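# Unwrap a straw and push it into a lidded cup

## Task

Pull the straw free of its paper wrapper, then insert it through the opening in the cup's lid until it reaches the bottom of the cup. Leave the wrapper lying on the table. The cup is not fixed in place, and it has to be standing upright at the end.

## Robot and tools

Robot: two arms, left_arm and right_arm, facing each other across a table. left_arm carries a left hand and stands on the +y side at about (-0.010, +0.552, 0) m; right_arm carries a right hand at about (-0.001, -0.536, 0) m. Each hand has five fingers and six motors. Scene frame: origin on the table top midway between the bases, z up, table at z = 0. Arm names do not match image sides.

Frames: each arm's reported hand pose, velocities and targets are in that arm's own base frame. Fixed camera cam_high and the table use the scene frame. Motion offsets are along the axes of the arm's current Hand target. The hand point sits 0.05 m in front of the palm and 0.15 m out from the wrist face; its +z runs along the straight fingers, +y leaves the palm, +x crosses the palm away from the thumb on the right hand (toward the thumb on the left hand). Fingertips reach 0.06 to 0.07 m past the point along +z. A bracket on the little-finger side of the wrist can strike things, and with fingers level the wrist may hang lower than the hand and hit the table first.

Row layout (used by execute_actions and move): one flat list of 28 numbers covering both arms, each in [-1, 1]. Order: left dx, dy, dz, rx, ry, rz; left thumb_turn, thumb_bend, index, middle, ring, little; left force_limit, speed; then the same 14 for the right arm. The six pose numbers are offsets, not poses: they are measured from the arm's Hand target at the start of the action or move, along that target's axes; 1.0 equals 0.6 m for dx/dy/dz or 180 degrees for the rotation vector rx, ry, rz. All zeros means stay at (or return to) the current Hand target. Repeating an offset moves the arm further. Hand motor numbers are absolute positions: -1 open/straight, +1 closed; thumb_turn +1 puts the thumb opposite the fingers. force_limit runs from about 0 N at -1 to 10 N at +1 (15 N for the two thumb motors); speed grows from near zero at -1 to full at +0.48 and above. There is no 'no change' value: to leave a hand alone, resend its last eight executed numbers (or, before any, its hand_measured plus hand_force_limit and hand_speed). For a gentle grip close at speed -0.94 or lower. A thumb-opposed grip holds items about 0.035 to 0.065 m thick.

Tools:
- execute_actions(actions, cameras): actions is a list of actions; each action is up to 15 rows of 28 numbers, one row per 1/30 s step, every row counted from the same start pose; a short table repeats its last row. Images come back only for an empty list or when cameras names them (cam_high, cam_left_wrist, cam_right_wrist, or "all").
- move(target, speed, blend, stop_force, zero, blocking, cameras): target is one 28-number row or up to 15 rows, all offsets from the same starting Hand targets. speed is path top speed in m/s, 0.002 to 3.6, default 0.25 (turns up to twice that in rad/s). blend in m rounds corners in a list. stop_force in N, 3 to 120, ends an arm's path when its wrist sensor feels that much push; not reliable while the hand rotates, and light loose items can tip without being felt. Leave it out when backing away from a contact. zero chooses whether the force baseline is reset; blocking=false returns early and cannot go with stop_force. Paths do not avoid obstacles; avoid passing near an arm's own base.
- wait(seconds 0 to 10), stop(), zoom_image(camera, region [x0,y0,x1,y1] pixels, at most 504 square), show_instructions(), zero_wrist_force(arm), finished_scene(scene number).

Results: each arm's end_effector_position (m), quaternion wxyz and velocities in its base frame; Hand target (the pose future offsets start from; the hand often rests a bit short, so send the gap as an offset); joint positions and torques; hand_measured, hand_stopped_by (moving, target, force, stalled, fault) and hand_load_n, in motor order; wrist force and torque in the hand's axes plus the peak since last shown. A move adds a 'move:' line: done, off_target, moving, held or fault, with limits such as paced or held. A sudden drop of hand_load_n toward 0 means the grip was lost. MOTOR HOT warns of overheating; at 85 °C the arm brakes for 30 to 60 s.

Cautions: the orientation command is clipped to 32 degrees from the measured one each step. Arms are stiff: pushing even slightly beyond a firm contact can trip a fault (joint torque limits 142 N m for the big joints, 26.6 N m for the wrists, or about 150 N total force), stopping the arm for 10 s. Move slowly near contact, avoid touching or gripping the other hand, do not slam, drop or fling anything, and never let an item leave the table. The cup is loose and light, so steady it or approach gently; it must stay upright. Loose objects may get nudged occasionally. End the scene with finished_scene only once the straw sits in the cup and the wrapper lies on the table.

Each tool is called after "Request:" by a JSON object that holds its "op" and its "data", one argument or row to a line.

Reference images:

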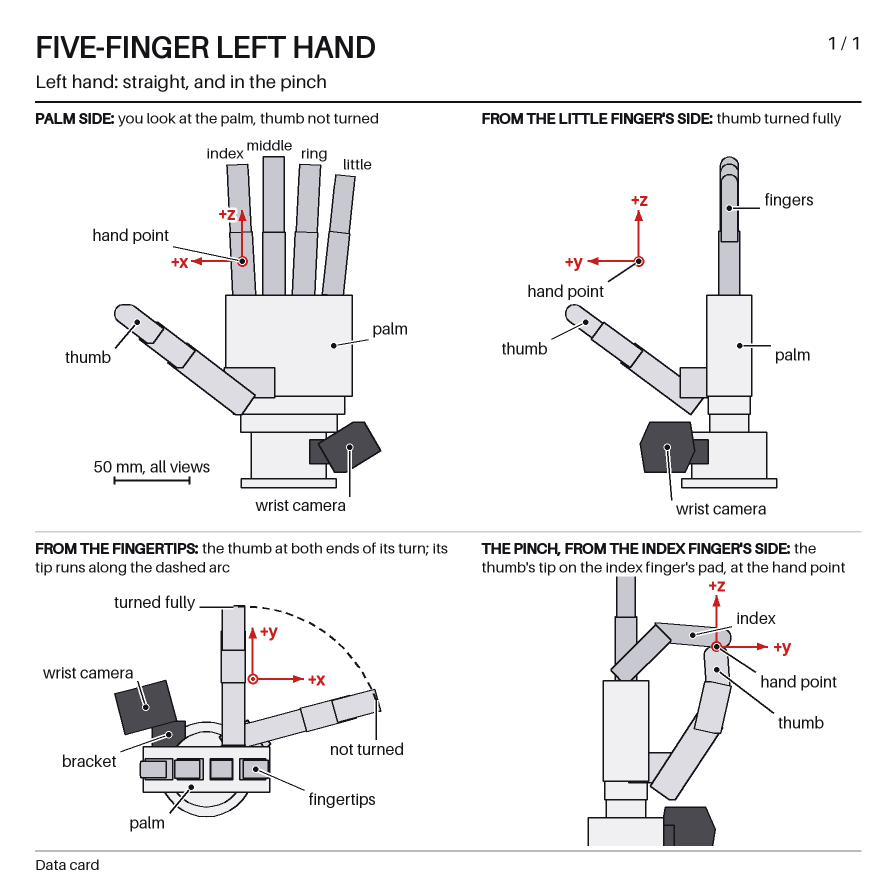

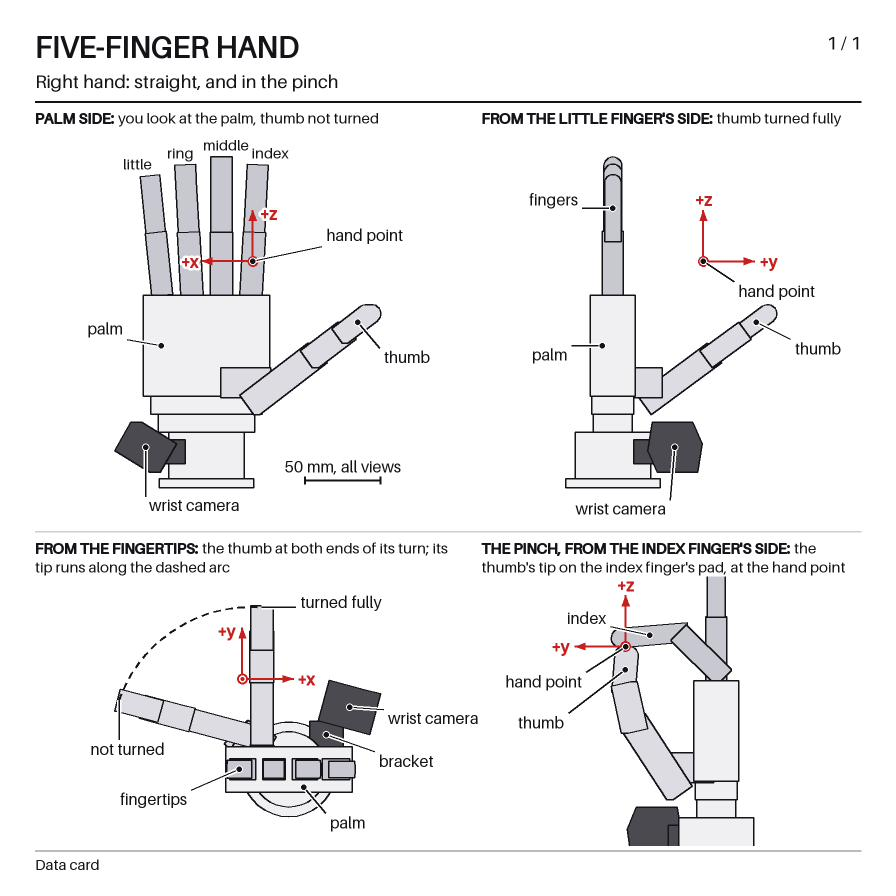

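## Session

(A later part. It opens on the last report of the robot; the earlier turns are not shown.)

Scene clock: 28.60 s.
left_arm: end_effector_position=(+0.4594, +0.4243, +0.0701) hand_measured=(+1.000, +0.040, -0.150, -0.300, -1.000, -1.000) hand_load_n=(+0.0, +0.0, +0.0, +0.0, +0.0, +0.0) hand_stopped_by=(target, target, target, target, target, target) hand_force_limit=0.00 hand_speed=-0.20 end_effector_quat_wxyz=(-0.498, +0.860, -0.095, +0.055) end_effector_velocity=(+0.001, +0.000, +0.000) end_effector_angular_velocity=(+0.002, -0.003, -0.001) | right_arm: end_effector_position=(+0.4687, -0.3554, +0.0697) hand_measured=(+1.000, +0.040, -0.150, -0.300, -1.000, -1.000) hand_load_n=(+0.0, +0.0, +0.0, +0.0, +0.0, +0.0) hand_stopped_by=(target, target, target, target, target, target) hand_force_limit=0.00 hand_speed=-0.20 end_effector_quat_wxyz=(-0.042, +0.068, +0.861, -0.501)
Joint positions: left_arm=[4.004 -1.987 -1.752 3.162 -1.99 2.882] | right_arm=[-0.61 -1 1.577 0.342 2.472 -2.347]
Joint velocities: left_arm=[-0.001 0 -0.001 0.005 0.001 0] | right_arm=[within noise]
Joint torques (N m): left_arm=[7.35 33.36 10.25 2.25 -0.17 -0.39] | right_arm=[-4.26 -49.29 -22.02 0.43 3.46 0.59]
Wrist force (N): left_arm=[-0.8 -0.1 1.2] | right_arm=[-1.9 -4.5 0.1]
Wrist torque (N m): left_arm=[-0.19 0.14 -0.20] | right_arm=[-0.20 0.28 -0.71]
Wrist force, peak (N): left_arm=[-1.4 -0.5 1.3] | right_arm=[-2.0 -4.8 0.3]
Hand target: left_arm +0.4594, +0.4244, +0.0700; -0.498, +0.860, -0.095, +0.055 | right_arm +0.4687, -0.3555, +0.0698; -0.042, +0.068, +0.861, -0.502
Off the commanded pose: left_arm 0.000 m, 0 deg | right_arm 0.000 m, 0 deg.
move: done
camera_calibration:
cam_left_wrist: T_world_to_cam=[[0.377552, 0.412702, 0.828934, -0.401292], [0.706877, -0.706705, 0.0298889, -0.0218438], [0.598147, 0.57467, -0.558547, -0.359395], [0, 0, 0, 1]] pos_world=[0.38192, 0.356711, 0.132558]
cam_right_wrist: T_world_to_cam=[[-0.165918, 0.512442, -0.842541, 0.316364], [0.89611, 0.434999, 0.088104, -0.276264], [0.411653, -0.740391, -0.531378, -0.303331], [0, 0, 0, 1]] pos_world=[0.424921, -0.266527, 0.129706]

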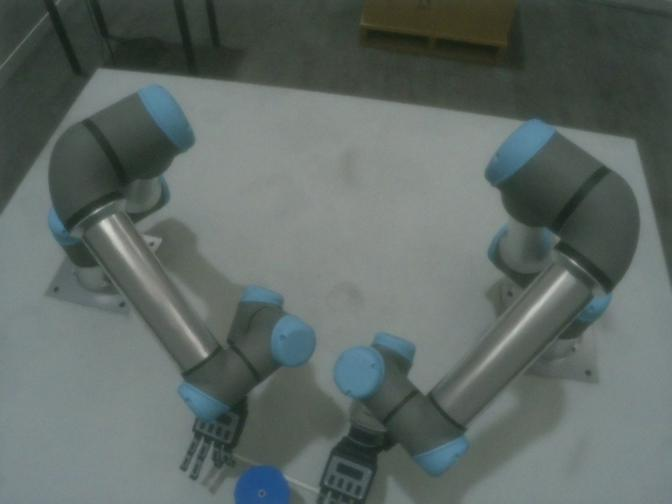

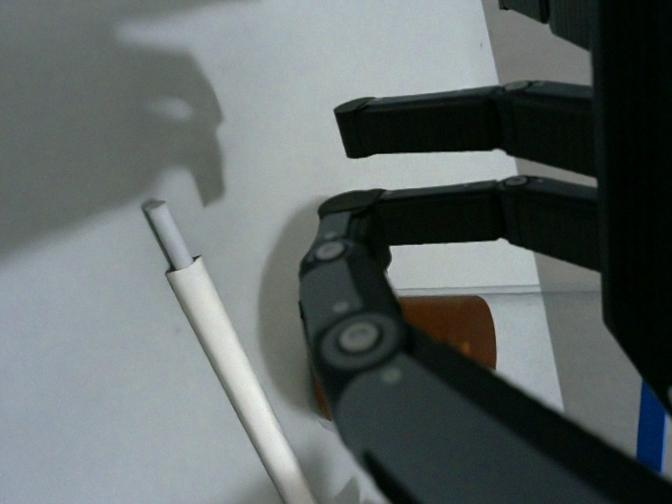

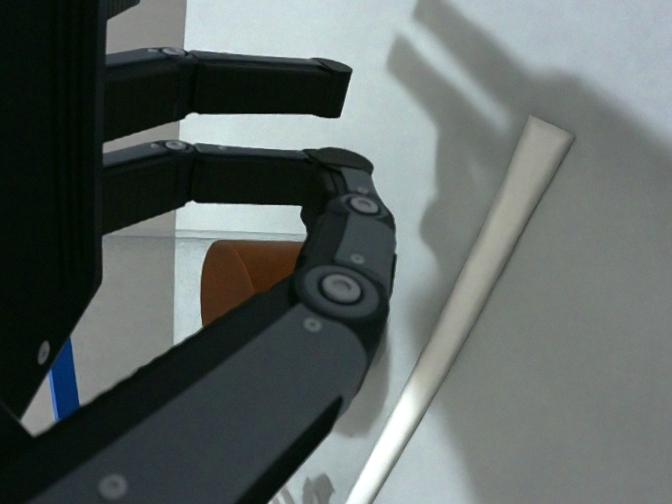

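Request:
{"op": "move", "data": {
  "target": [0,0.0780,0.045,0,0,0,1,0.04,-0.15,-0.3,-1,-1,0,-0.2,0,0.0797,0.042,0,0,0,1,0.04,-0.15,-0.3,-1,-1,0,-0.2],
  "speed": 0.06,
  "stop_force": 4,
  "cameras": ["all"]
}}

Scene clock: 31.07 s.
left_arm: end_effector_position=(+0.4594, +0.4244, +0.0202) hand_measured=(+1.000, +0.040, -0.150, -0.300, -1.000, -1.000) hand_load_n=(+0.0, +0.0, +0.0, +0.0, +0.0, +0.0) hand_stopped_by=(target, target, target, target, target, target) hand_force_limit=0.00 hand_speed=-0.20 end_effector_quat_wxyz=(-0.498, +0.860, -0.095, +0.055) | right_arm: end_effector_position=(+0.4687, -0.3539, +0.0190) hand_measured=(+1.000, +0.040, -0.150, -0.300, -1.000, -1.000) hand_load_n=(+0.0, +0.0, +0.0, +1.5, +0.0, +0.0) hand_stopped_by=(target, target, target, target, target, target) hand_force_limit=0.00 hand_speed=-0.20 end_effector_quat_wxyz=(-0.042, +0.068, +0.861, -0.502)
Joint positions: left_arm=[4.004 -2.06 -1.796 3.278 -1.99 2.882] | right_arm=[-0.607 -0.93 1.614 0.237 2.474 -2.343]
Joint torques (N m): left_arm=[6.29 35.2 23.73 2.48 1.84 -0.13] | right_arm=[-10.77 -29.04 -19.84 -1.18 3.37 -1.33]
Wrist force (N): left_arm=[-0.3 -0.3 1.0] | right_arm=[-1.1 -4.9 -2.4]
Wrist torque (N m): left_arm=[-0.18 0.04 -0.16] | right_arm=[0.31 0.43 -0.77]
Wrist force, peak (N): left_arm=[-5.5 -51.8 -45.4] | right_arm=[1.7 -52.9 -41.7]
Hand target: left_arm +0.4594, +0.4244, +0.0202; -0.498, +0.860, -0.095, +0.055 (not the last commanded pose) | right_arm +0.4687, -0.3539, +0.0190; -0.042, +0.068, +0.861, -0.502 (not the last commanded pose)
Off the commanded pose: left_arm 0.004 m, 0 deg | right_arm 0.003 m, 0 deg.
move: contact (left_arm, right_arm)
camera_calibration:
cam_left_wrist: T_world_to_cam=[[0.377487, 0.412858, 0.828886, -0.359873], [0.707108, -0.706475, 0.0298595, -0.0205179], [0.597915, 0.57484, -0.55862, -0.387289], [0, 0, 0, 1]] pos_world=[0.381922, 0.35671, 0.0825585]
cam_right_wrist: T_world_to_cam=[[-0.165539, 0.512148, -0.842794, 0.272676], [0.896272, 0.434667, 0.088094, -0.272697], [0.411452, -0.74079, -0.530978, -0.329257], [0, 0, 0, 1]] pos_world=[0.425023, -0.265029, 0.0790048]

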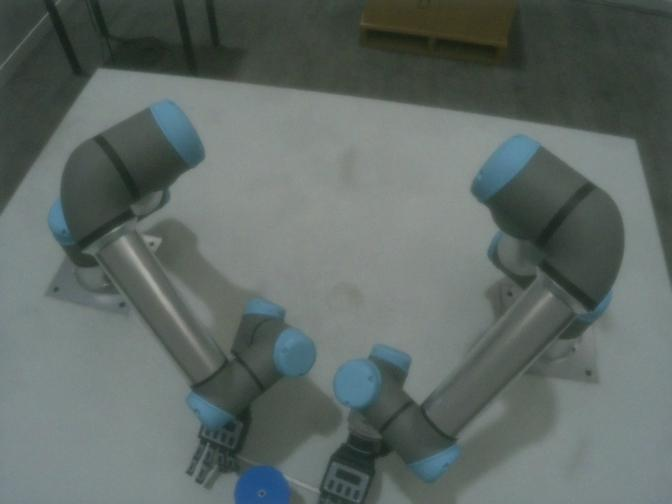

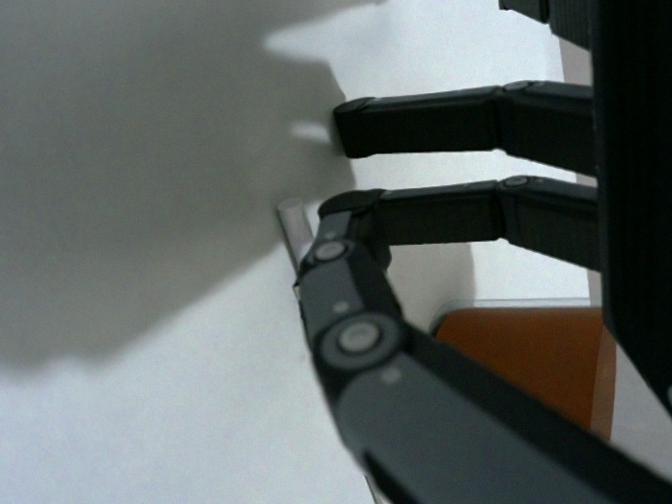

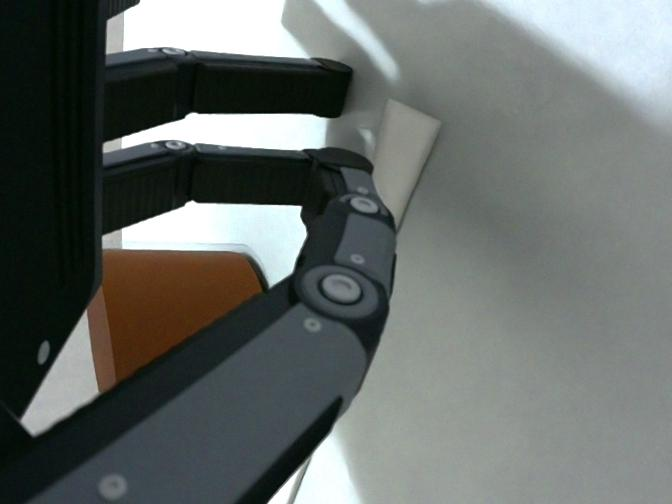

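Request:
{"op": "move", "data": {
  "target": [
    [0,-0.0433,-0.025,0,0,0,1,0.04,-0.15,-0.3,-1,-1,0,-0.2,0,-0.0433,-0.025,0,0,0,1,0.04,-0.15,-0.3,-1,-1,0,-0.2],
    [0,-0.0433,-0.025,0.1222,0,0,1,0.04,-0.15,-0.3,-1,-1,0,-0.2,0,-0.0433,-0.025,0.1222,0,0,1,0.04,-0.15,-0.3,-1,-1,0,-0.2]
  ],
  "speed": 0.15,
  "cameras": ["all"]
}}

Scene clock: 34.63 s.
left_arm: end_effector_position=(+0.4594, +0.4243, +0.0501) hand_measured=(+1.000, +0.040, -0.150, -0.300, -1.000, -1.000) hand_load_n=(+0.0, +0.0, +0.0, +0.0, +0.0, +0.0) hand_stopped_by=(target, target, target, target, target, target) hand_force_limit=0.00 hand_speed=-0.20 end_effector_quat_wxyz=(-0.653, +0.750, -0.082, +0.072) | right_arm: end_effector_position=(+0.4690, -0.3537, +0.0491) hand_measured=(+1.000, +0.040, -0.150, -0.300, -1.000, -1.000) hand_load_n=(+0.0, +0.0, +0.0, +0.0, +0.0, +0.0) hand_stopped_by=(target, target, target, target, target, target) hand_force_limit=0.00 hand_speed=-0.20 end_effector_quat_wxyz=(-0.054, +0.059, +0.750, -0.657) end_effector_velocity=(+0.000, -0.001, -0.001) end_effector_angular_velocity=(-0.001, +0.001, +0.000)
Joint positions: left_arm=[3.942 -1.998 -2.042 3.878 -2.116 3.056] | right_arm=[-0.506 -0.984 1.786 -0.427 2.773 -2.794]
Joint velocities: left_arm=[within noise] | right_arm=[0 0.002 0 -0.005 0 -0.004]
Joint torques (N m): left_arm=[7.64 43.68 12.19 3.73 2.2 0.72] | right_arm=[-10.46 -26.92 -15.23 -1.97 1.95 -1.24]
Wrist force (N): left_arm=[-0.7 -0.8 1.0] | right_arm=[-2.0 -2.1 -0.1]
Wrist torque (N m): left_arm=[-0.29 0.12 -0.16] | right_arm=[0.22 0.17 -0.80]
Wrist force, peak (N): left_arm=[-1.2 0.0 1.4] | right_arm=[-0.9 -5.1 -2.6]
Hand target: left_arm +0.4594, +0.4244, +0.0502; -0.653, +0.750, -0.082, +0.072 | right_arm +0.4689, -0.3537, +0.0490; -0.054, +0.059, +0.750, -0.657
Off the commanded pose: left_arm 0.000 m, 0 deg | right_arm 0.000 m, 0 deg.
move: done
camera_calibration:
cam_left_wrist: T_world_to_cam=[[0.302243, 0.075629, 0.950226, -0.213162], [0.713318, -0.679196, -0.172831, -0.0257073], [0.632318, 0.73005, -0.259229, -0.46718], [0, 0, 0, 1]] pos_world=[0.378171, 0.339726, 0.0770027]
cam_right_wrist: T_world_to_cam=[[-0.221947, 0.165763, -0.960865, 0.20765], [0.894156, 0.427619, -0.132768, -0.266315], [0.388877, -0.888631, -0.243126, -0.368996], [0, 0, 0, 1]] pos_world=[0.427708, -0.24844, 0.0744529]

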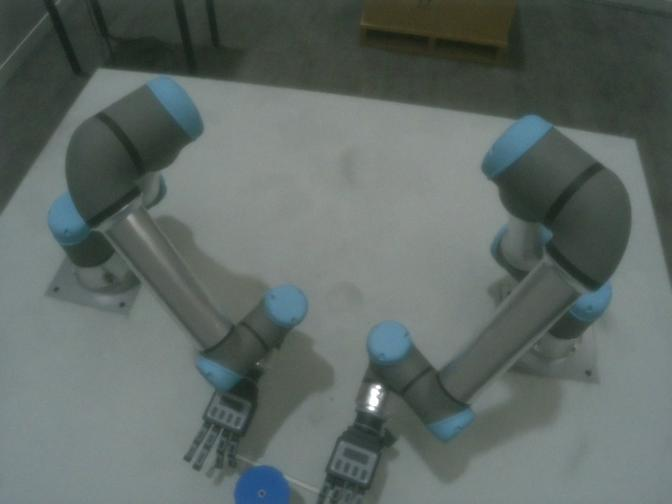

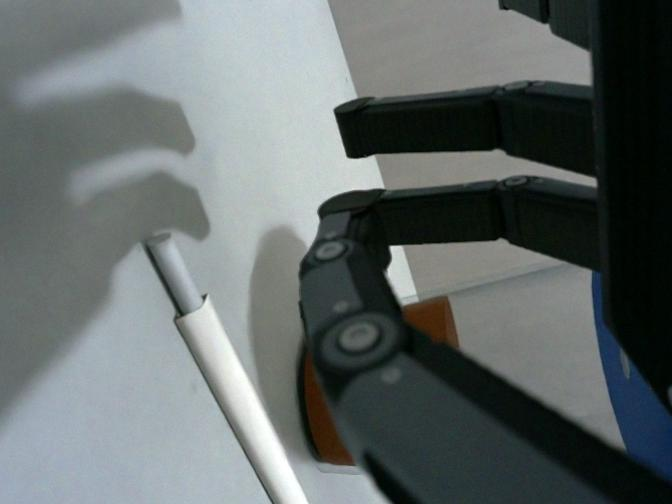

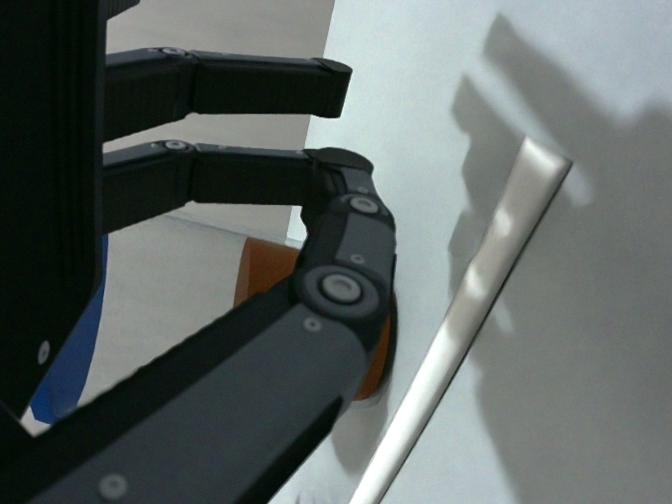

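Request:
{"op": "move", "data": {
  "target": [
    [0,0.0583,0.0057,0,0,0,1,0.04,-0.15,-0.3,-1,-1,0,-0.2,0,0.0568,0.0028,0,0,0,1,0.04,-0.15,-0.3,-1,-1,0,-0.2],
    [0,0.0765,0.0082,0,0,0,1,0.04,-0.15,-0.3,-1,-1,0,-0.2,0,0.075,0.0053,0,0,0,1,0.04,-0.15,-0.3,-1,-1,0,-0.2]
  ],
  "speed": [0.05,0.006],
  "stop_force": 4,
  "cameras": ["all"]
}}

Scene clock: 38.63 s.
left_arm: end_effector_position=(+0.4591, +0.4229, +0.0051) hand_measured=(+1.000, +0.040, -0.150, -0.300, -1.000, -1.000) hand_load_n=(+0.0, +0.0, +0.0, +0.0, +0.0, +0.0) hand_stopped_by=(target, target, target, target, target, target) hand_force_limit=0.00 hand_speed=-0.20 end_effector_quat_wxyz=(-0.653, +0.750, -0.082, +0.072) | right_arm: end_effector_position=(+0.4692, -0.3510, +0.0044) hand_measured=(+1.000, +0.040, -0.150, -0.300, -1.000, -1.000) hand_load_n=(+0.0, +0.0, +0.0, +0.0, +0.0, +0.0) hand_stopped_by=(target, target, target, target, target, target) hand_force_limit=0.00 hand_speed=-0.20 end_effector_quat_wxyz=(-0.054, +0.059, +0.750, -0.657)
Joint positions: left_arm=[3.94 -2.094 -2.063 3.994 -2.118 3.056] | right_arm=[-0.5 -0.902 1.799 -0.517 2.779 -2.788]
Joint torques (N m): left_arm=[-8.76 43.79 16.09 -1.64 -1.42 0.64] | right_arm=[-7.53 -52.83 -7.85 2.67 -1.5 -0.55]
Wrist force (N): left_arm=[-1.1 -3.9 -0.9] | right_arm=[-1.9 -4.3 -1.3]
Wrist torque (N m): left_arm=[-0.21 0.08 -0.15] | right_arm=[0.24 0.21 -0.81]
Wrist force, peak (N): left_arm=[-1.5 -9.5 -3.5] | right_arm=[-0.7 -10.6 -3.5]
Hand target: left_arm +0.4591, +0.4229, +0.0051; -0.653, +0.750, -0.082, +0.072 (not the last commanded pose) | right_arm +0.4692, -0.3510, +0.0044; -0.054, +0.059, +0.750, -0.657
Off the commanded pose: left_arm 0.001 m, 0 deg | right_arm 0.000 m, 0 deg.
move: contact (left_arm, right_arm); path passed 1 of 2 targets
camera_calibration:
cam_left_wrist: T_world_to_cam=[[0.302243, 0.0755004, 0.950236, -0.170067], [0.713303, -0.67919, -0.172917, -0.0342322], [0.632335, 0.730069, -0.259135, -0.477675], [0, 0, 0, 1]] pos_world=[0.377871, 0.338326, 0.0319023]
cam_right_wrist: T_world_to_cam=[[-0.222127, 0.165833, -0.960812, 0.164388], [0.894241, 0.427378, -0.132972, -0.273672], [0.388579, -0.888734, -0.243227, -0.377437], [0, 0, 0, 1]] pos_world=[0.427907, -0.245741, 0.0297529]

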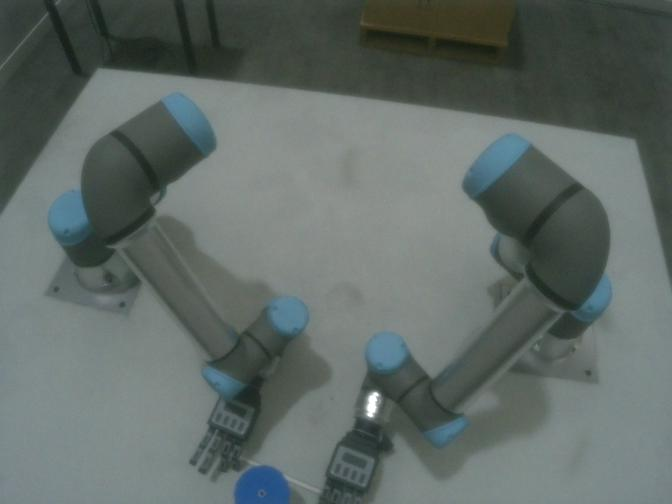

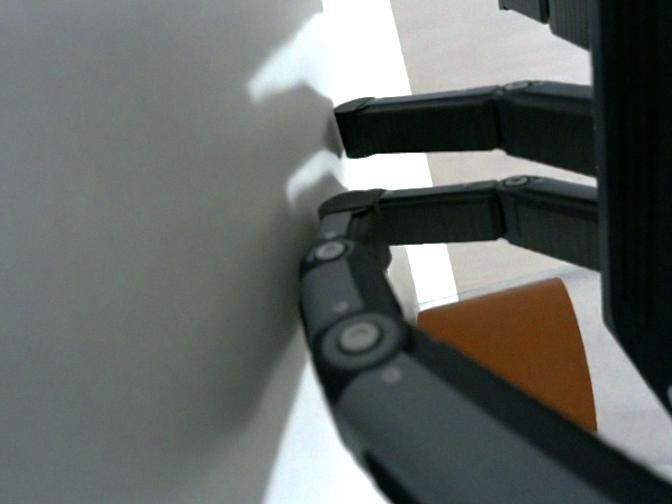

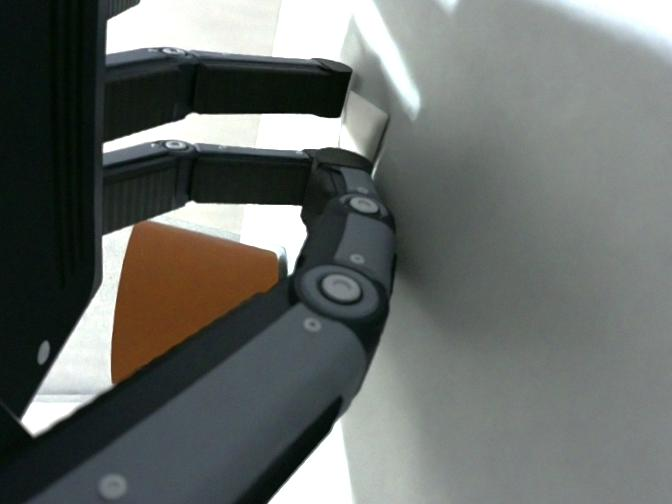

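Request:
{"op": "move", "data": {
  "target": [0,-0.0025,0,0,0,0,1,0.04,0.7,0.7,-1,-1,0.7,-0.83,0,-0.0025,0,0,0,0,1,0.04,0.7,0.7,-1,-1,0.8,-0.83],
  "cameras": ["all"]
}}

Request:
{"op": "zoom_image", "data": {
  "camera": "cam_left_wrist",
  "region": [220, 140, 500, 400]
}}

Request:
{"op": "zoom_image", "data": {
  "camera": "cam_right_wrist",
  "region": [200, 60, 480, 320]
}}

Scene clock: 39.60 s.
left_arm: end_effector_position=(+0.4591, +0.4231, +0.0066) hand_measured=(+1.000, +0.040, -0.122, -0.242, -1.000, -1.000) hand_load_n=(+0.0, +0.0, +0.0, +1.5, +0.0, +0.0) hand_stopped_by=(target, target, force, force, target, target) hand_force_limit=0.70 hand_speed=-0.83 end_effector_quat_wxyz=(-0.653, +0.750, -0.082, +0.072) | right_arm: end_effector_position=(+0.4691, -0.3511, +0.0059) hand_measured=(+1.000, +0.040, -0.122, -0.240, -1.000, -1.000) hand_load_n=(+0.0, +0.0, +0.0, +0.0, +0.0, -0.5) hand_stopped_by=(target, target, force, force, target, target) hand_force_limit=0.80 hand_speed=-0.83 end_effector_quat_wxyz=(-0.054, +0.059, +0.750, -0.657)
Joint positions: left_arm=[3.94 -2.091 -2.062 3.99 -2.118 3.056] | right_arm=[-0.501 -0.905 1.799 -0.514 2.778 -2.789]
Joint torques (N m): left_arm=[7.69 43.52 18.52 0.11 2.18 0.98] | right_arm=[-11.14 -52.19 -18.19 1.91 -1.11 -1.44]
Wrist force (N): left_arm=[-0.5 -1.4 2.0] | right_arm=[-2.3 -1.4 -0.9]
Wrist torque (N m): left_arm=[-0.16 0.08 -0.14] | right_arm=[0.37 0.25 -0.76]
Wrist force, peak (N): left_arm=[-0.3 -15.1 6.6] | right_arm=[-2.6 -18.8 6.7]
Hand target: left_arm +0.4591, +0.4231, +0.0066; -0.653, +0.750, -0.082, +0.072 | right_arm +0.4691, -0.3512, +0.0059; -0.054, +0.059, +0.750, -0.657
Off the commanded pose: left_arm 0.000 m, 0 deg | right_arm 0.000 m, 0 deg.
move: done
camera_calibration:
cam_left_wrist: T_world_to_cam=[[0.30231, 0.0755636, 0.95021, -0.171554], [0.71329, -0.679203, -0.172921, -0.0338273], [0.632319, 0.730051, -0.259228, -0.477417], [0, 0, 0, 1]] pos_world=[0.377871, 0.338526, 0.0334026]
cam_right_wrist: T_world_to_cam=[[-0.222137, 0.165804, -0.960814, 0.16586], [0.894201, 0.427461, -0.132971, -0.27335], [0.388663, -0.888699, -0.243217, -0.377278], [0, 0, 0, 1]] pos_world=[0.427907, -0.245941, 0.0312528]

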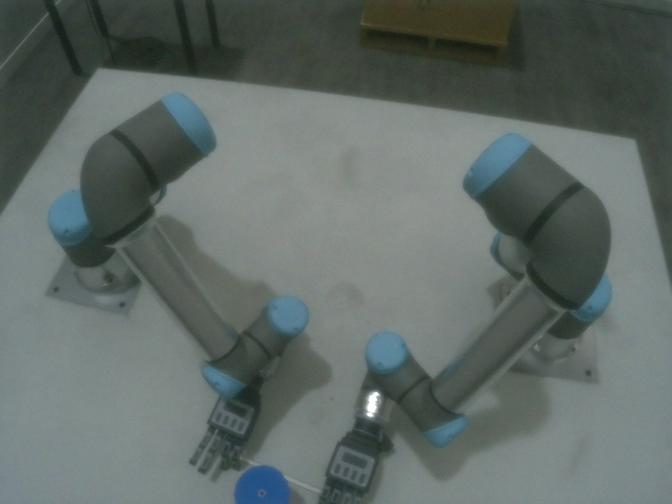

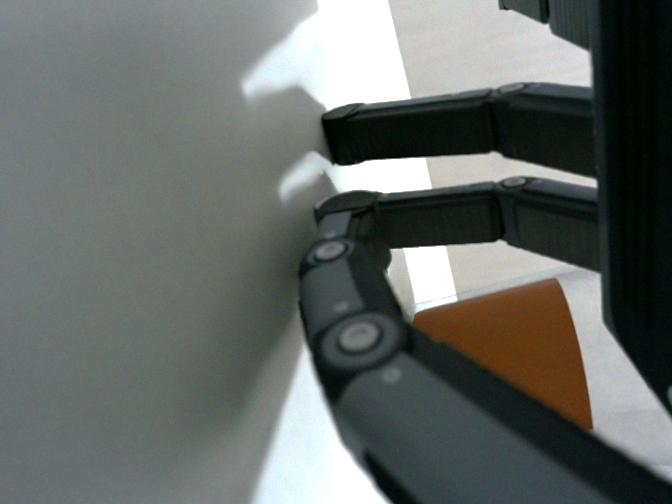

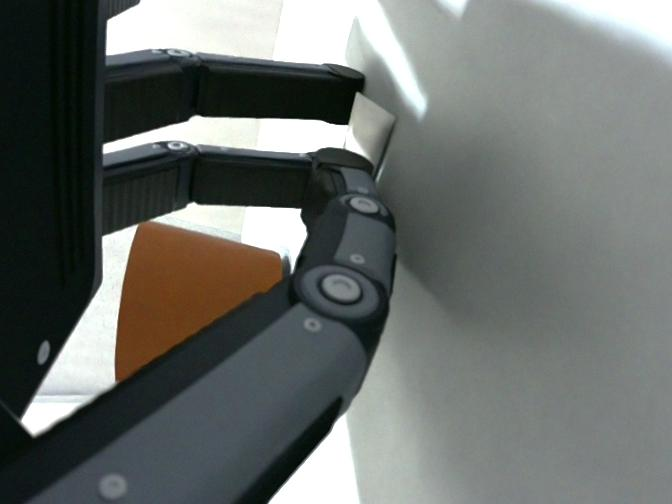

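Scaled by 1.800 from the camera's 672x504 image, which has a finer 960x720 frame.

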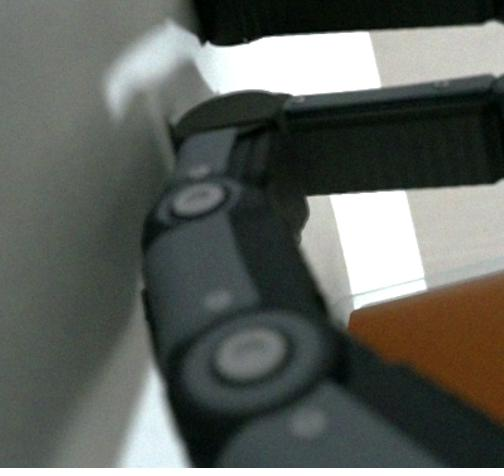

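Scaled by 1.800 from the camera's 672x504 image, which has a finer 960x720 frame.

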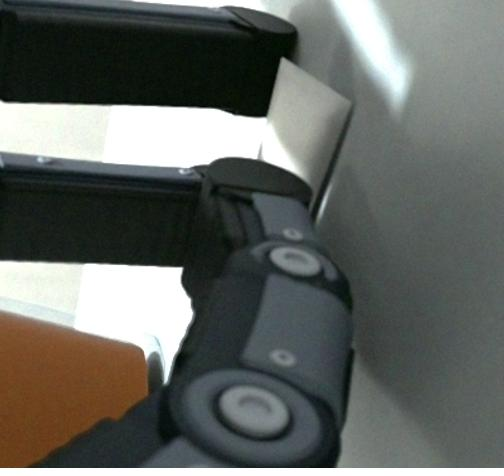

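Request:
{"op": "move", "data": {
  "target": [
    [0,-0.025,-0.0035,0,0,0,1,0.04,-0.15,-0.3,-1,-1,0,-0.2,0,-0.025,-0.0035,0,0,0,1,0.04,-0.15,-0.3,-1,-1,0,-0.2],
    [0,-0.025,-0.0035,0,0,0,1,0.04,0.04,0,-1,-1,0.3,-0.5,0,-0.025,-0.0035,0,0,0,1,0.04,0.04,0,-1,-1,0.3,-0.5]
  ],
  "speed": 0.08,
  "cameras": ["all"]
}}

Request:
{"op": "zoom_image", "data": {
  "camera": "cam_left_wrist",
  "region": [220, 140, 500, 400]
}}

Request:
{"op": "zoom_image", "data": {
  "camera": "cam_right_wrist",
  "region": [200, 60, 480, 320]
}}

Scene clock: 41.40 s.
left_arm: end_effector_position=(+0.4591, +0.4231, +0.0218) hand_measured=(+1.000, +0.040, +0.040, +0.000, -1.000, -1.000) hand_load_n=(+0.0, +0.0, +0.0, +0.0, +0.0, +0.0) hand_stopped_by=(target, target, target, target, target, target) hand_force_limit=0.30 hand_speed=-0.50 end_effector_quat_wxyz=(-0.653, +0.750, -0.082, +0.072) | right_arm: end_effector_position=(+0.4692, -0.3511, +0.0210) hand_measured=(+1.000, +0.040, +0.040, +0.000, -1.000, -1.000) hand_load_n=(+0.0, +0.0, +0.0, +0.0, +0.0, +0.0) hand_stopped_by=(target, target, target, target, target, target) hand_force_limit=0.30 hand_speed=-0.50 end_effector_quat_wxyz=(-0.054, +0.059, +0.750, -0.657)
Joint positions: left_arm=[3.94 -2.057 -2.057 3.952 -2.118 3.056] | right_arm=[-0.5 -0.933 1.795 -0.482 2.779 -2.789]
Joint torques (N m): left_arm=[7.19 24.03 3.84 3.24 1.41 -0.63] | right_arm=[10.22 -29.52 -5.63 -1.88 2.88 0.14]
Wrist force (N): left_arm=[-0.4 -0.4 1.3] | right_arm=[-2.5 -1.6 -0.9]
Wrist torque (N m): left_arm=[-0.27 0.04 -0.13] | right_arm=[0.34 0.28 -0.77]
Wrist force, peak (N): left_arm=[-0.5 -2.3 2.1] | right_arm=[-2.4 -2.1 -0.8]
Hand target: left_arm +0.4591, +0.4231, +0.0217; -0.653, +0.750, -0.082, +0.072 | right_arm +0.4692, -0.3511, +0.0210; -0.054, +0.059, +0.750, -0.657
Off the commanded pose: left_arm 0.000 m, 0 deg | right_arm 0.000 m, 0 deg.
move: done
camera_calibration:
cam_left_wrist: T_world_to_cam=[[0.302183, 0.0754316, 0.950261, -0.185906], [0.713314, -0.679177, -0.172921, -0.031217], [0.632352, 0.730088, -0.259042, -0.473511], [0, 0, 0, 1]] pos_world=[0.377871, 0.338526, 0.048602]
cam_right_wrist: T_world_to_cam=[[-0.221988, 0.165797, -0.96085, 0.18031], [0.894271, 0.427347, -0.132867, -0.271537], [0.388588, -0.888755, -0.243133, -0.373541], [0, 0, 0, 1]] pos_world=[0.428008, -0.245841, 0.0463529]

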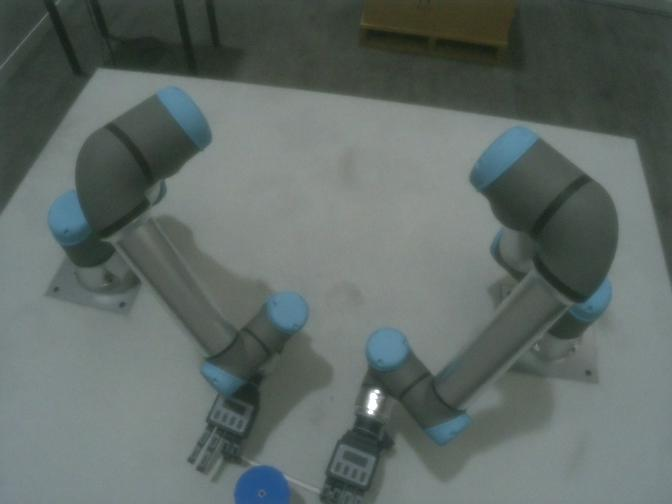

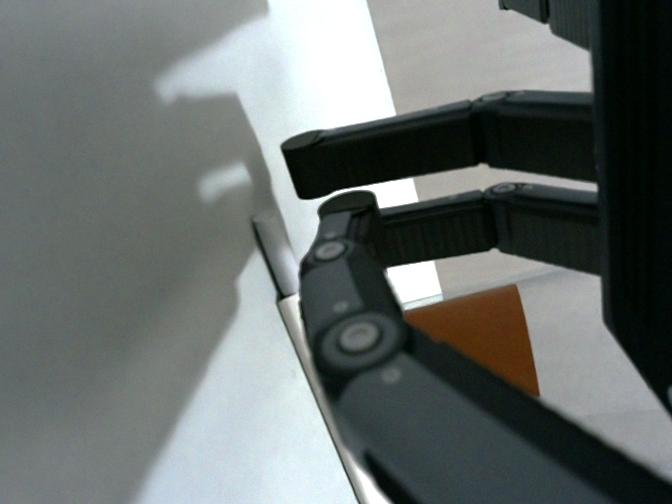

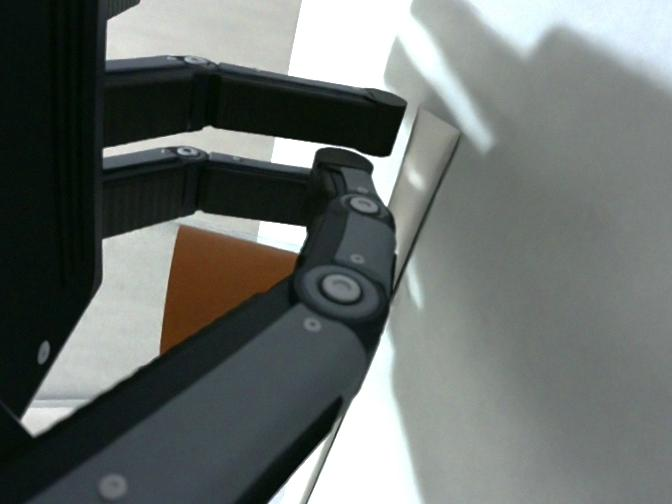

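Scaled by 1.800 from the camera's 672x504 image, which has a finer 960x720 frame.

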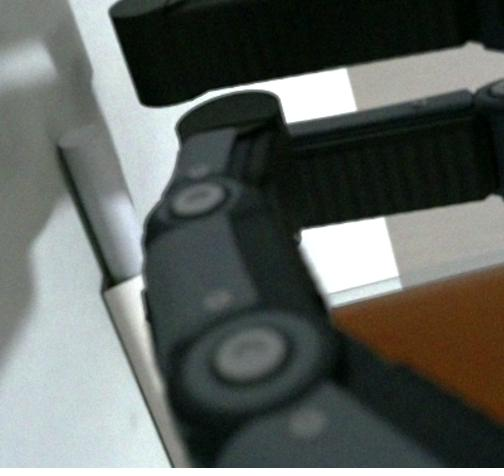

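Scaled by 1.800 from the camera's 672x504 image, which has a finer 960x720 frame.

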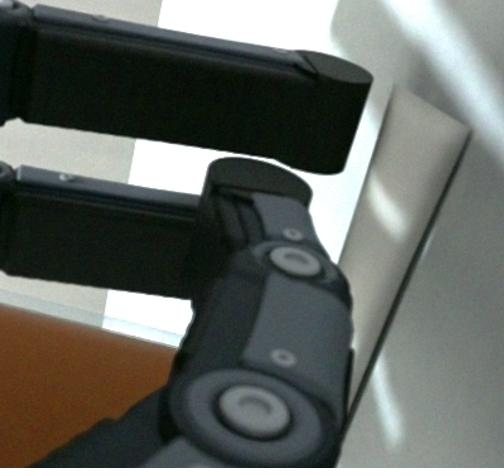

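Request:
{"op": "move", "data": {
  "target": [
    [0,0.0,-0.0067,0,0,0,1,0.04,0.04,0,-1,-1,0.3,-0.5,0.0067,0.0,-0.0083,0,0,0,1,0.04,0.04,0,-1,-1,0.3,-0.5],
    [0,0.0153,-0.0046,0,0,0,1,0.04,0.04,0,-1,-1,0.3,-0.5,0.0067,0.0142,-0.0063,0,0,0,1,0.04,0.04,0,-1,-1,0.3,-0.5],
    [0,0.0303,-0.0025,0,0,0,1,0.04,0.04,0,-1,-1,0.3,-0.5,0.0067,0.0292,-0.0043,0,0,0,1,0.04,0.04,0,-1,-1,0.3,-0.5]
  ],
  "speed": [0.05,0.05,0.006],
  "stop_force": 3,
  "cameras": ["all"]
}}

Request:
{"op": "zoom_image", "data": {
  "camera": "cam_left_wrist",
  "region": [220, 140, 500, 400]
}}

Request:
{"op": "zoom_image", "data": {
  "camera": "cam_right_wrist",
  "region": [200, 60, 480, 320]
}}

Scene clock: 43.23 s.
left_arm: end_effector_position=(+0.4582, +0.4192, +0.0141) hand_measured=(+1.000, +0.040, +0.040, +0.000, -1.000, -1.000) hand_load_n=(+0.0, +0.0, +0.0, +0.0, +0.0, +0.0) hand_stopped_by=(target, target, target, target, target, target) hand_force_limit=0.30 hand_speed=-0.50 end_effector_quat_wxyz=(-0.653, +0.750, -0.082, +0.072) | right_arm: end_effector_position=(+0.4660, -0.3455, +0.0144) hand_measured=(+1.000, +0.040, +0.040, +0.000, -1.000, -1.000) hand_load_n=(+0.0, +0.0, +0.0, +0.0, +0.0, -0.5) hand_stopped_by=(target, target, target, target, target, target) hand_force_limit=0.30 hand_speed=-0.50 end_effector_quat_wxyz=(-0.054, +0.059, +0.750, -0.657)
Joint positions: left_arm=[3.935 -2.07 -2.067 3.975 -2.123 3.055] | right_arm=[-0.493 -0.927 1.809 -0.496 2.785 -2.78]
Joint torques (N m): left_arm=[-10.18 23.96 19.65 3.47 -2.64 -0.79] | right_arm=[9.04 -28.54 -18.63 -2.03 3.24 1.27]
Wrist force (N): left_arm=[-0.5 -1.0 1.2] | right_arm=[-1.9 -2.2 -0.6]
Wrist torque (N m): left_arm=[-0.22 0.08 -0.15] | right_arm=[0.32 0.19 -0.77]
Wrist force, peak (N): left_arm=[-5.4 -35.2 -11.9] | right_arm=[-1.8 -19.0 -1.2]
Hand target: left_arm +0.4582, +0.4192, +0.0141; -0.653, +0.750, -0.082, +0.072 (not the last commanded pose) | right_arm +0.4660, -0.3454, +0.0144; -0.054, +0.059, +0.750, -0.657 (not the last commanded pose)
Off the commanded pose: left_arm 0.010 m, 0 deg | right_arm 0.010 m, 0 deg.
move: contact (left_arm, right_arm); path passed 1 of 3 targets
camera_calibration:
cam_left_wrist: T_world_to_cam=[[0.302023, 0.0753515, 0.950318, -0.177961], [0.713488, -0.678995, -0.172917, -0.0348219], [0.632232, 0.730266, -0.258835, -0.472103], [0, 0, 0, 1]] pos_world=[0.377072, 0.334526, 0.0409013]
cam_right_wrist: T_world_to_cam=[[-0.221747, 0.165816, -0.960902, 0.172212], [0.894379, 0.427178, -0.13268, -0.271951], [0.388476, -0.888833, -0.243028, -0.368862], [0, 0, 0, 1]] pos_world=[0.424709, -0.240241, 0.0397529]

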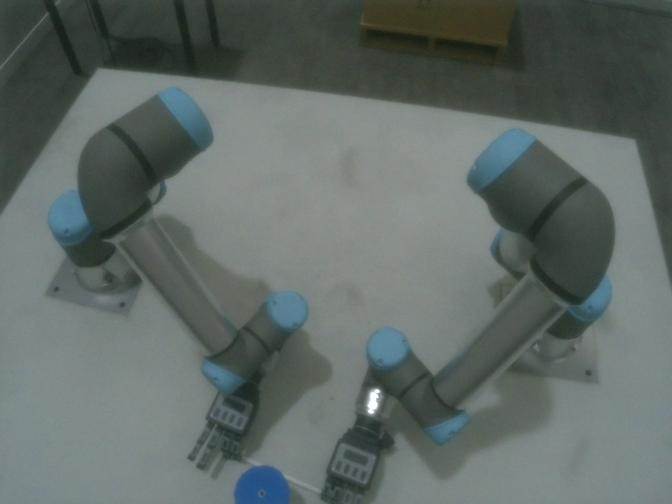

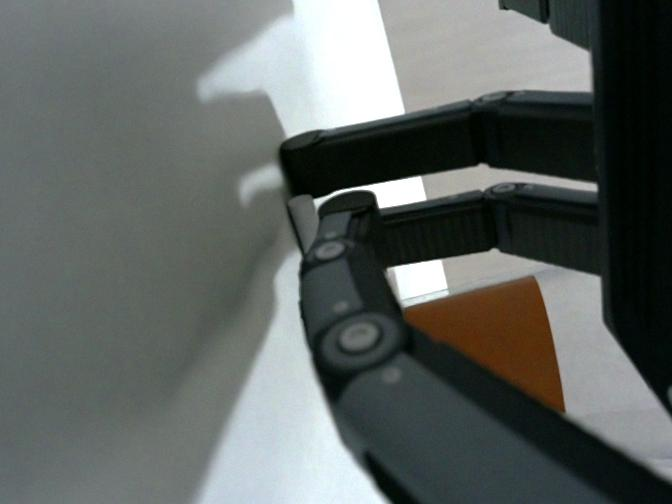

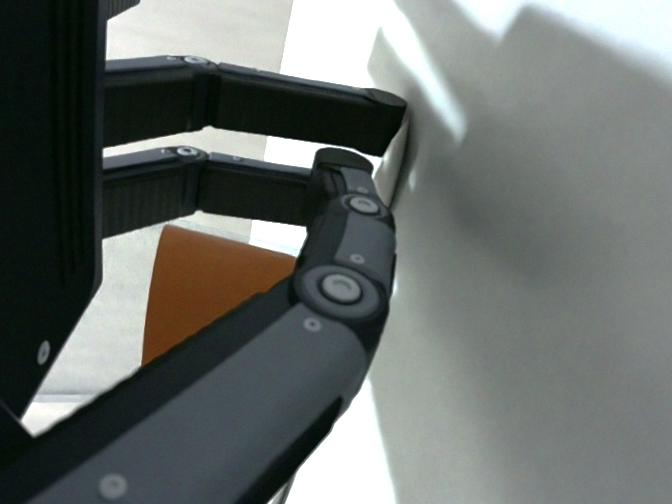

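Scaled by 1.800 from the camera's 672x504 image, which has a finer 960x720 frame.

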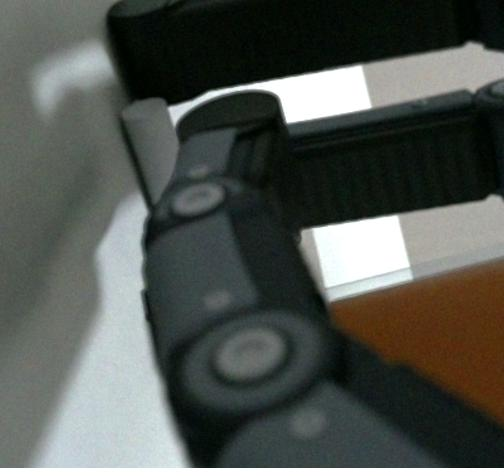

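Scaled by 1.800 from the camera's 672x504 image, which has a finer 960x720 frame.

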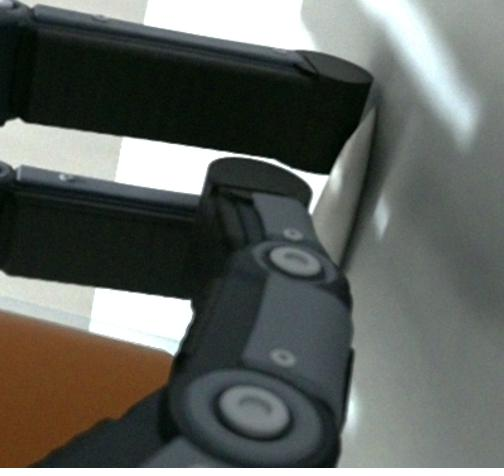

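Request:
{"op": "move", "data": {
  "target": [
    [0,-0.008,0,0,0,0,1,0.04,0.04,0,-1,-1,0.3,-0.5,0,-0.008,0,0,0,0,1,0.04,0.04,0,-1,-1,0.3,-0.5],
    [-0.0133,-0.008,0,0,0,0,0.86,0.04,0.04,-1,-1,-1,0.3,-0.4,0,-0.008,0,0,0,0,0.86,0.04,0.04,-1,-1,-1,0.3,-0.4]
  ],
  "speed": 0.05,
  "cameras": ["all"]
}}

Request:
{"op": "zoom_image", "data": {
  "camera": "cam_left_wrist",
  "region": [220, 140, 500, 400]
}}

Request:
{"op": "zoom_image", "data": {
  "camera": "cam_right_wrist",
  "region": [200, 60, 480, 320]
}}

Scene clock: 47.07 s.
left_arm: end_effector_position=(+0.4506, +0.4215, +0.0188) hand_measured=(+0.860, +0.040, +0.040, -1.000, -1.000, -1.000) hand_load_n=(+0.0, +0.0, +0.0, +0.0, +0.0, +0.0) hand_stopped_by=(target, target, target, target, target, target) hand_force_limit=0.30 hand_speed=-0.40 end_effector_quat_wxyz=(-0.653, +0.750, -0.082, +0.072) | right_arm: end_effector_position=(+0.4659, -0.3461, +0.0192) hand_measured=(+0.860, +0.040, +0.040, -1.000, -1.000, -1.000) hand_load_n=(+0.0, +0.0, +0.0, -0.5, +0.0, +0.0) hand_stopped_by=(target, target, target, target, target, target) hand_force_limit=0.30 hand_speed=-0.40 end_effector_quat_wxyz=(-0.054, +0.059, +0.750, -0.657)
Joint positions: left_arm=[3.953 -2.05 -2.083 3.973 -2.105 3.058] | right_arm=[-0.494 -0.936 1.808 -0.487 2.784 -2.782]
Joint torques (N m): left_arm=[-10.95 23.54 16.76 -0.39 -2.04 -0.55] | right_arm=[-9.18 -28.67 -10.4 -1.5 1.24 1.21]
Wrist force (N): left_arm=[-0.7 -0.2 1.2] | right_arm=[-2.0 -1.8 -0.8]
Wrist torque (N m): left_arm=[-0.24 0.09 -0.24] | right_arm=[0.30 0.20 -0.70]
Wrist force, peak (N): left_arm=[-0.6 -1.5 1.4] | right_arm=[-2.0 -2.6 -0.9]
Hand target: left_arm +0.4506, +0.4215, +0.0188; -0.653, +0.750, -0.082, +0.072 | right_arm +0.4659, -0.3461, +0.0192; -0.054, +0.059, +0.750, -0.657
Off the commanded pose: left_arm 0.000 m, 0 deg | right_arm 0.000 m, 0 deg.
move: done
camera_calibration:
cam_left_wrist: T_world_to_cam=[[0.302023, 0.0753515, 0.950318, -0.180282], [0.713488, -0.678995, -0.172917, -0.0268858], [0.632232, 0.730266, -0.258835, -0.467771], [0, 0, 0, 1]] pos_world=[0.369372, 0.336926, 0.0456013]
cam_right_wrist: T_world_to_cam=[[-0.221738, 0.165796, -0.960908, 0.176916], [0.894345, 0.427258, -0.132658, -0.271025], [0.388561, -0.888798, -0.243018, -0.368257], [0, 0, 0, 1]] pos_world=[0.424709, -0.240841, 0.0445529]

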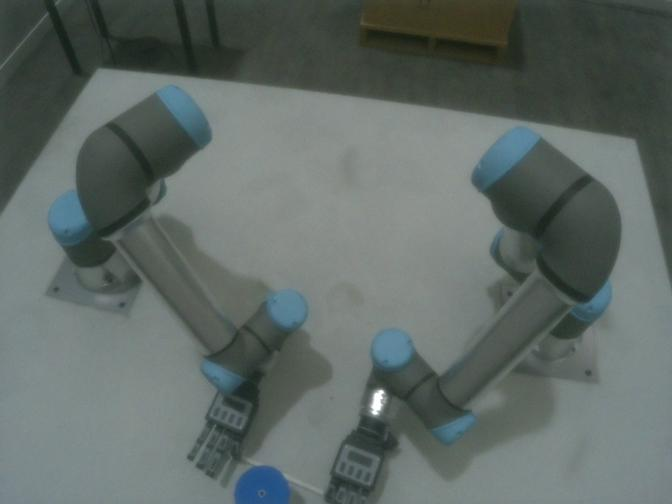

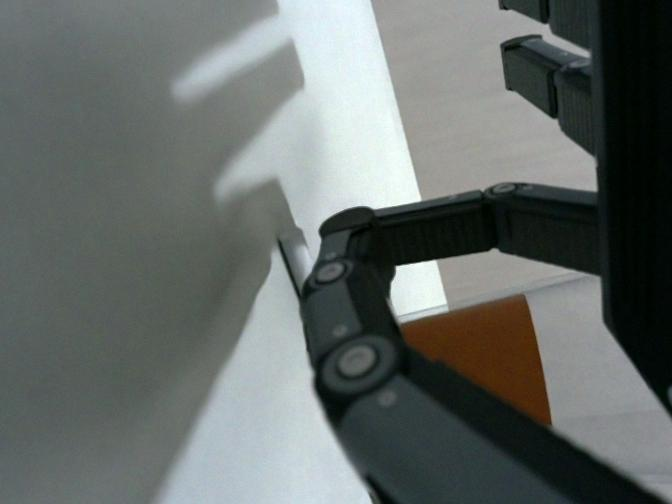

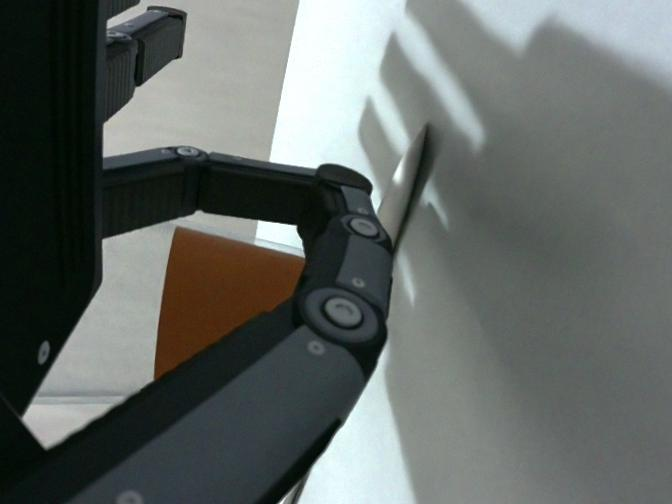

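Scaled by 1.800 from the camera's 672x504 image, which has a finer 960x720 frame.

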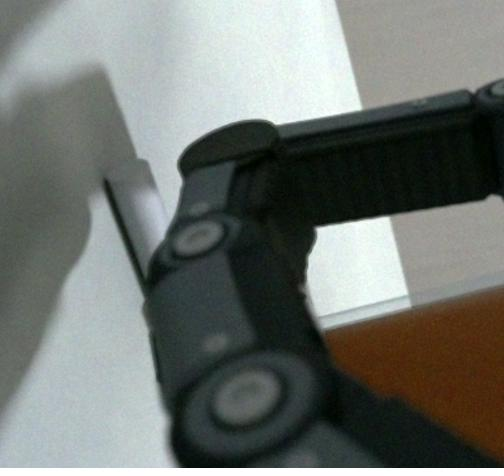

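Scaled by 1.800 from the camera's 672x504 image, which has a finer 960x720 frame.

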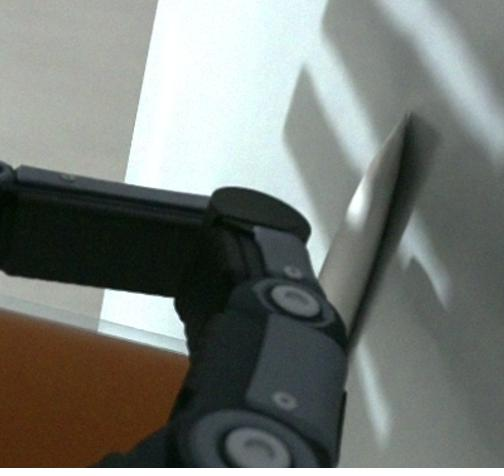

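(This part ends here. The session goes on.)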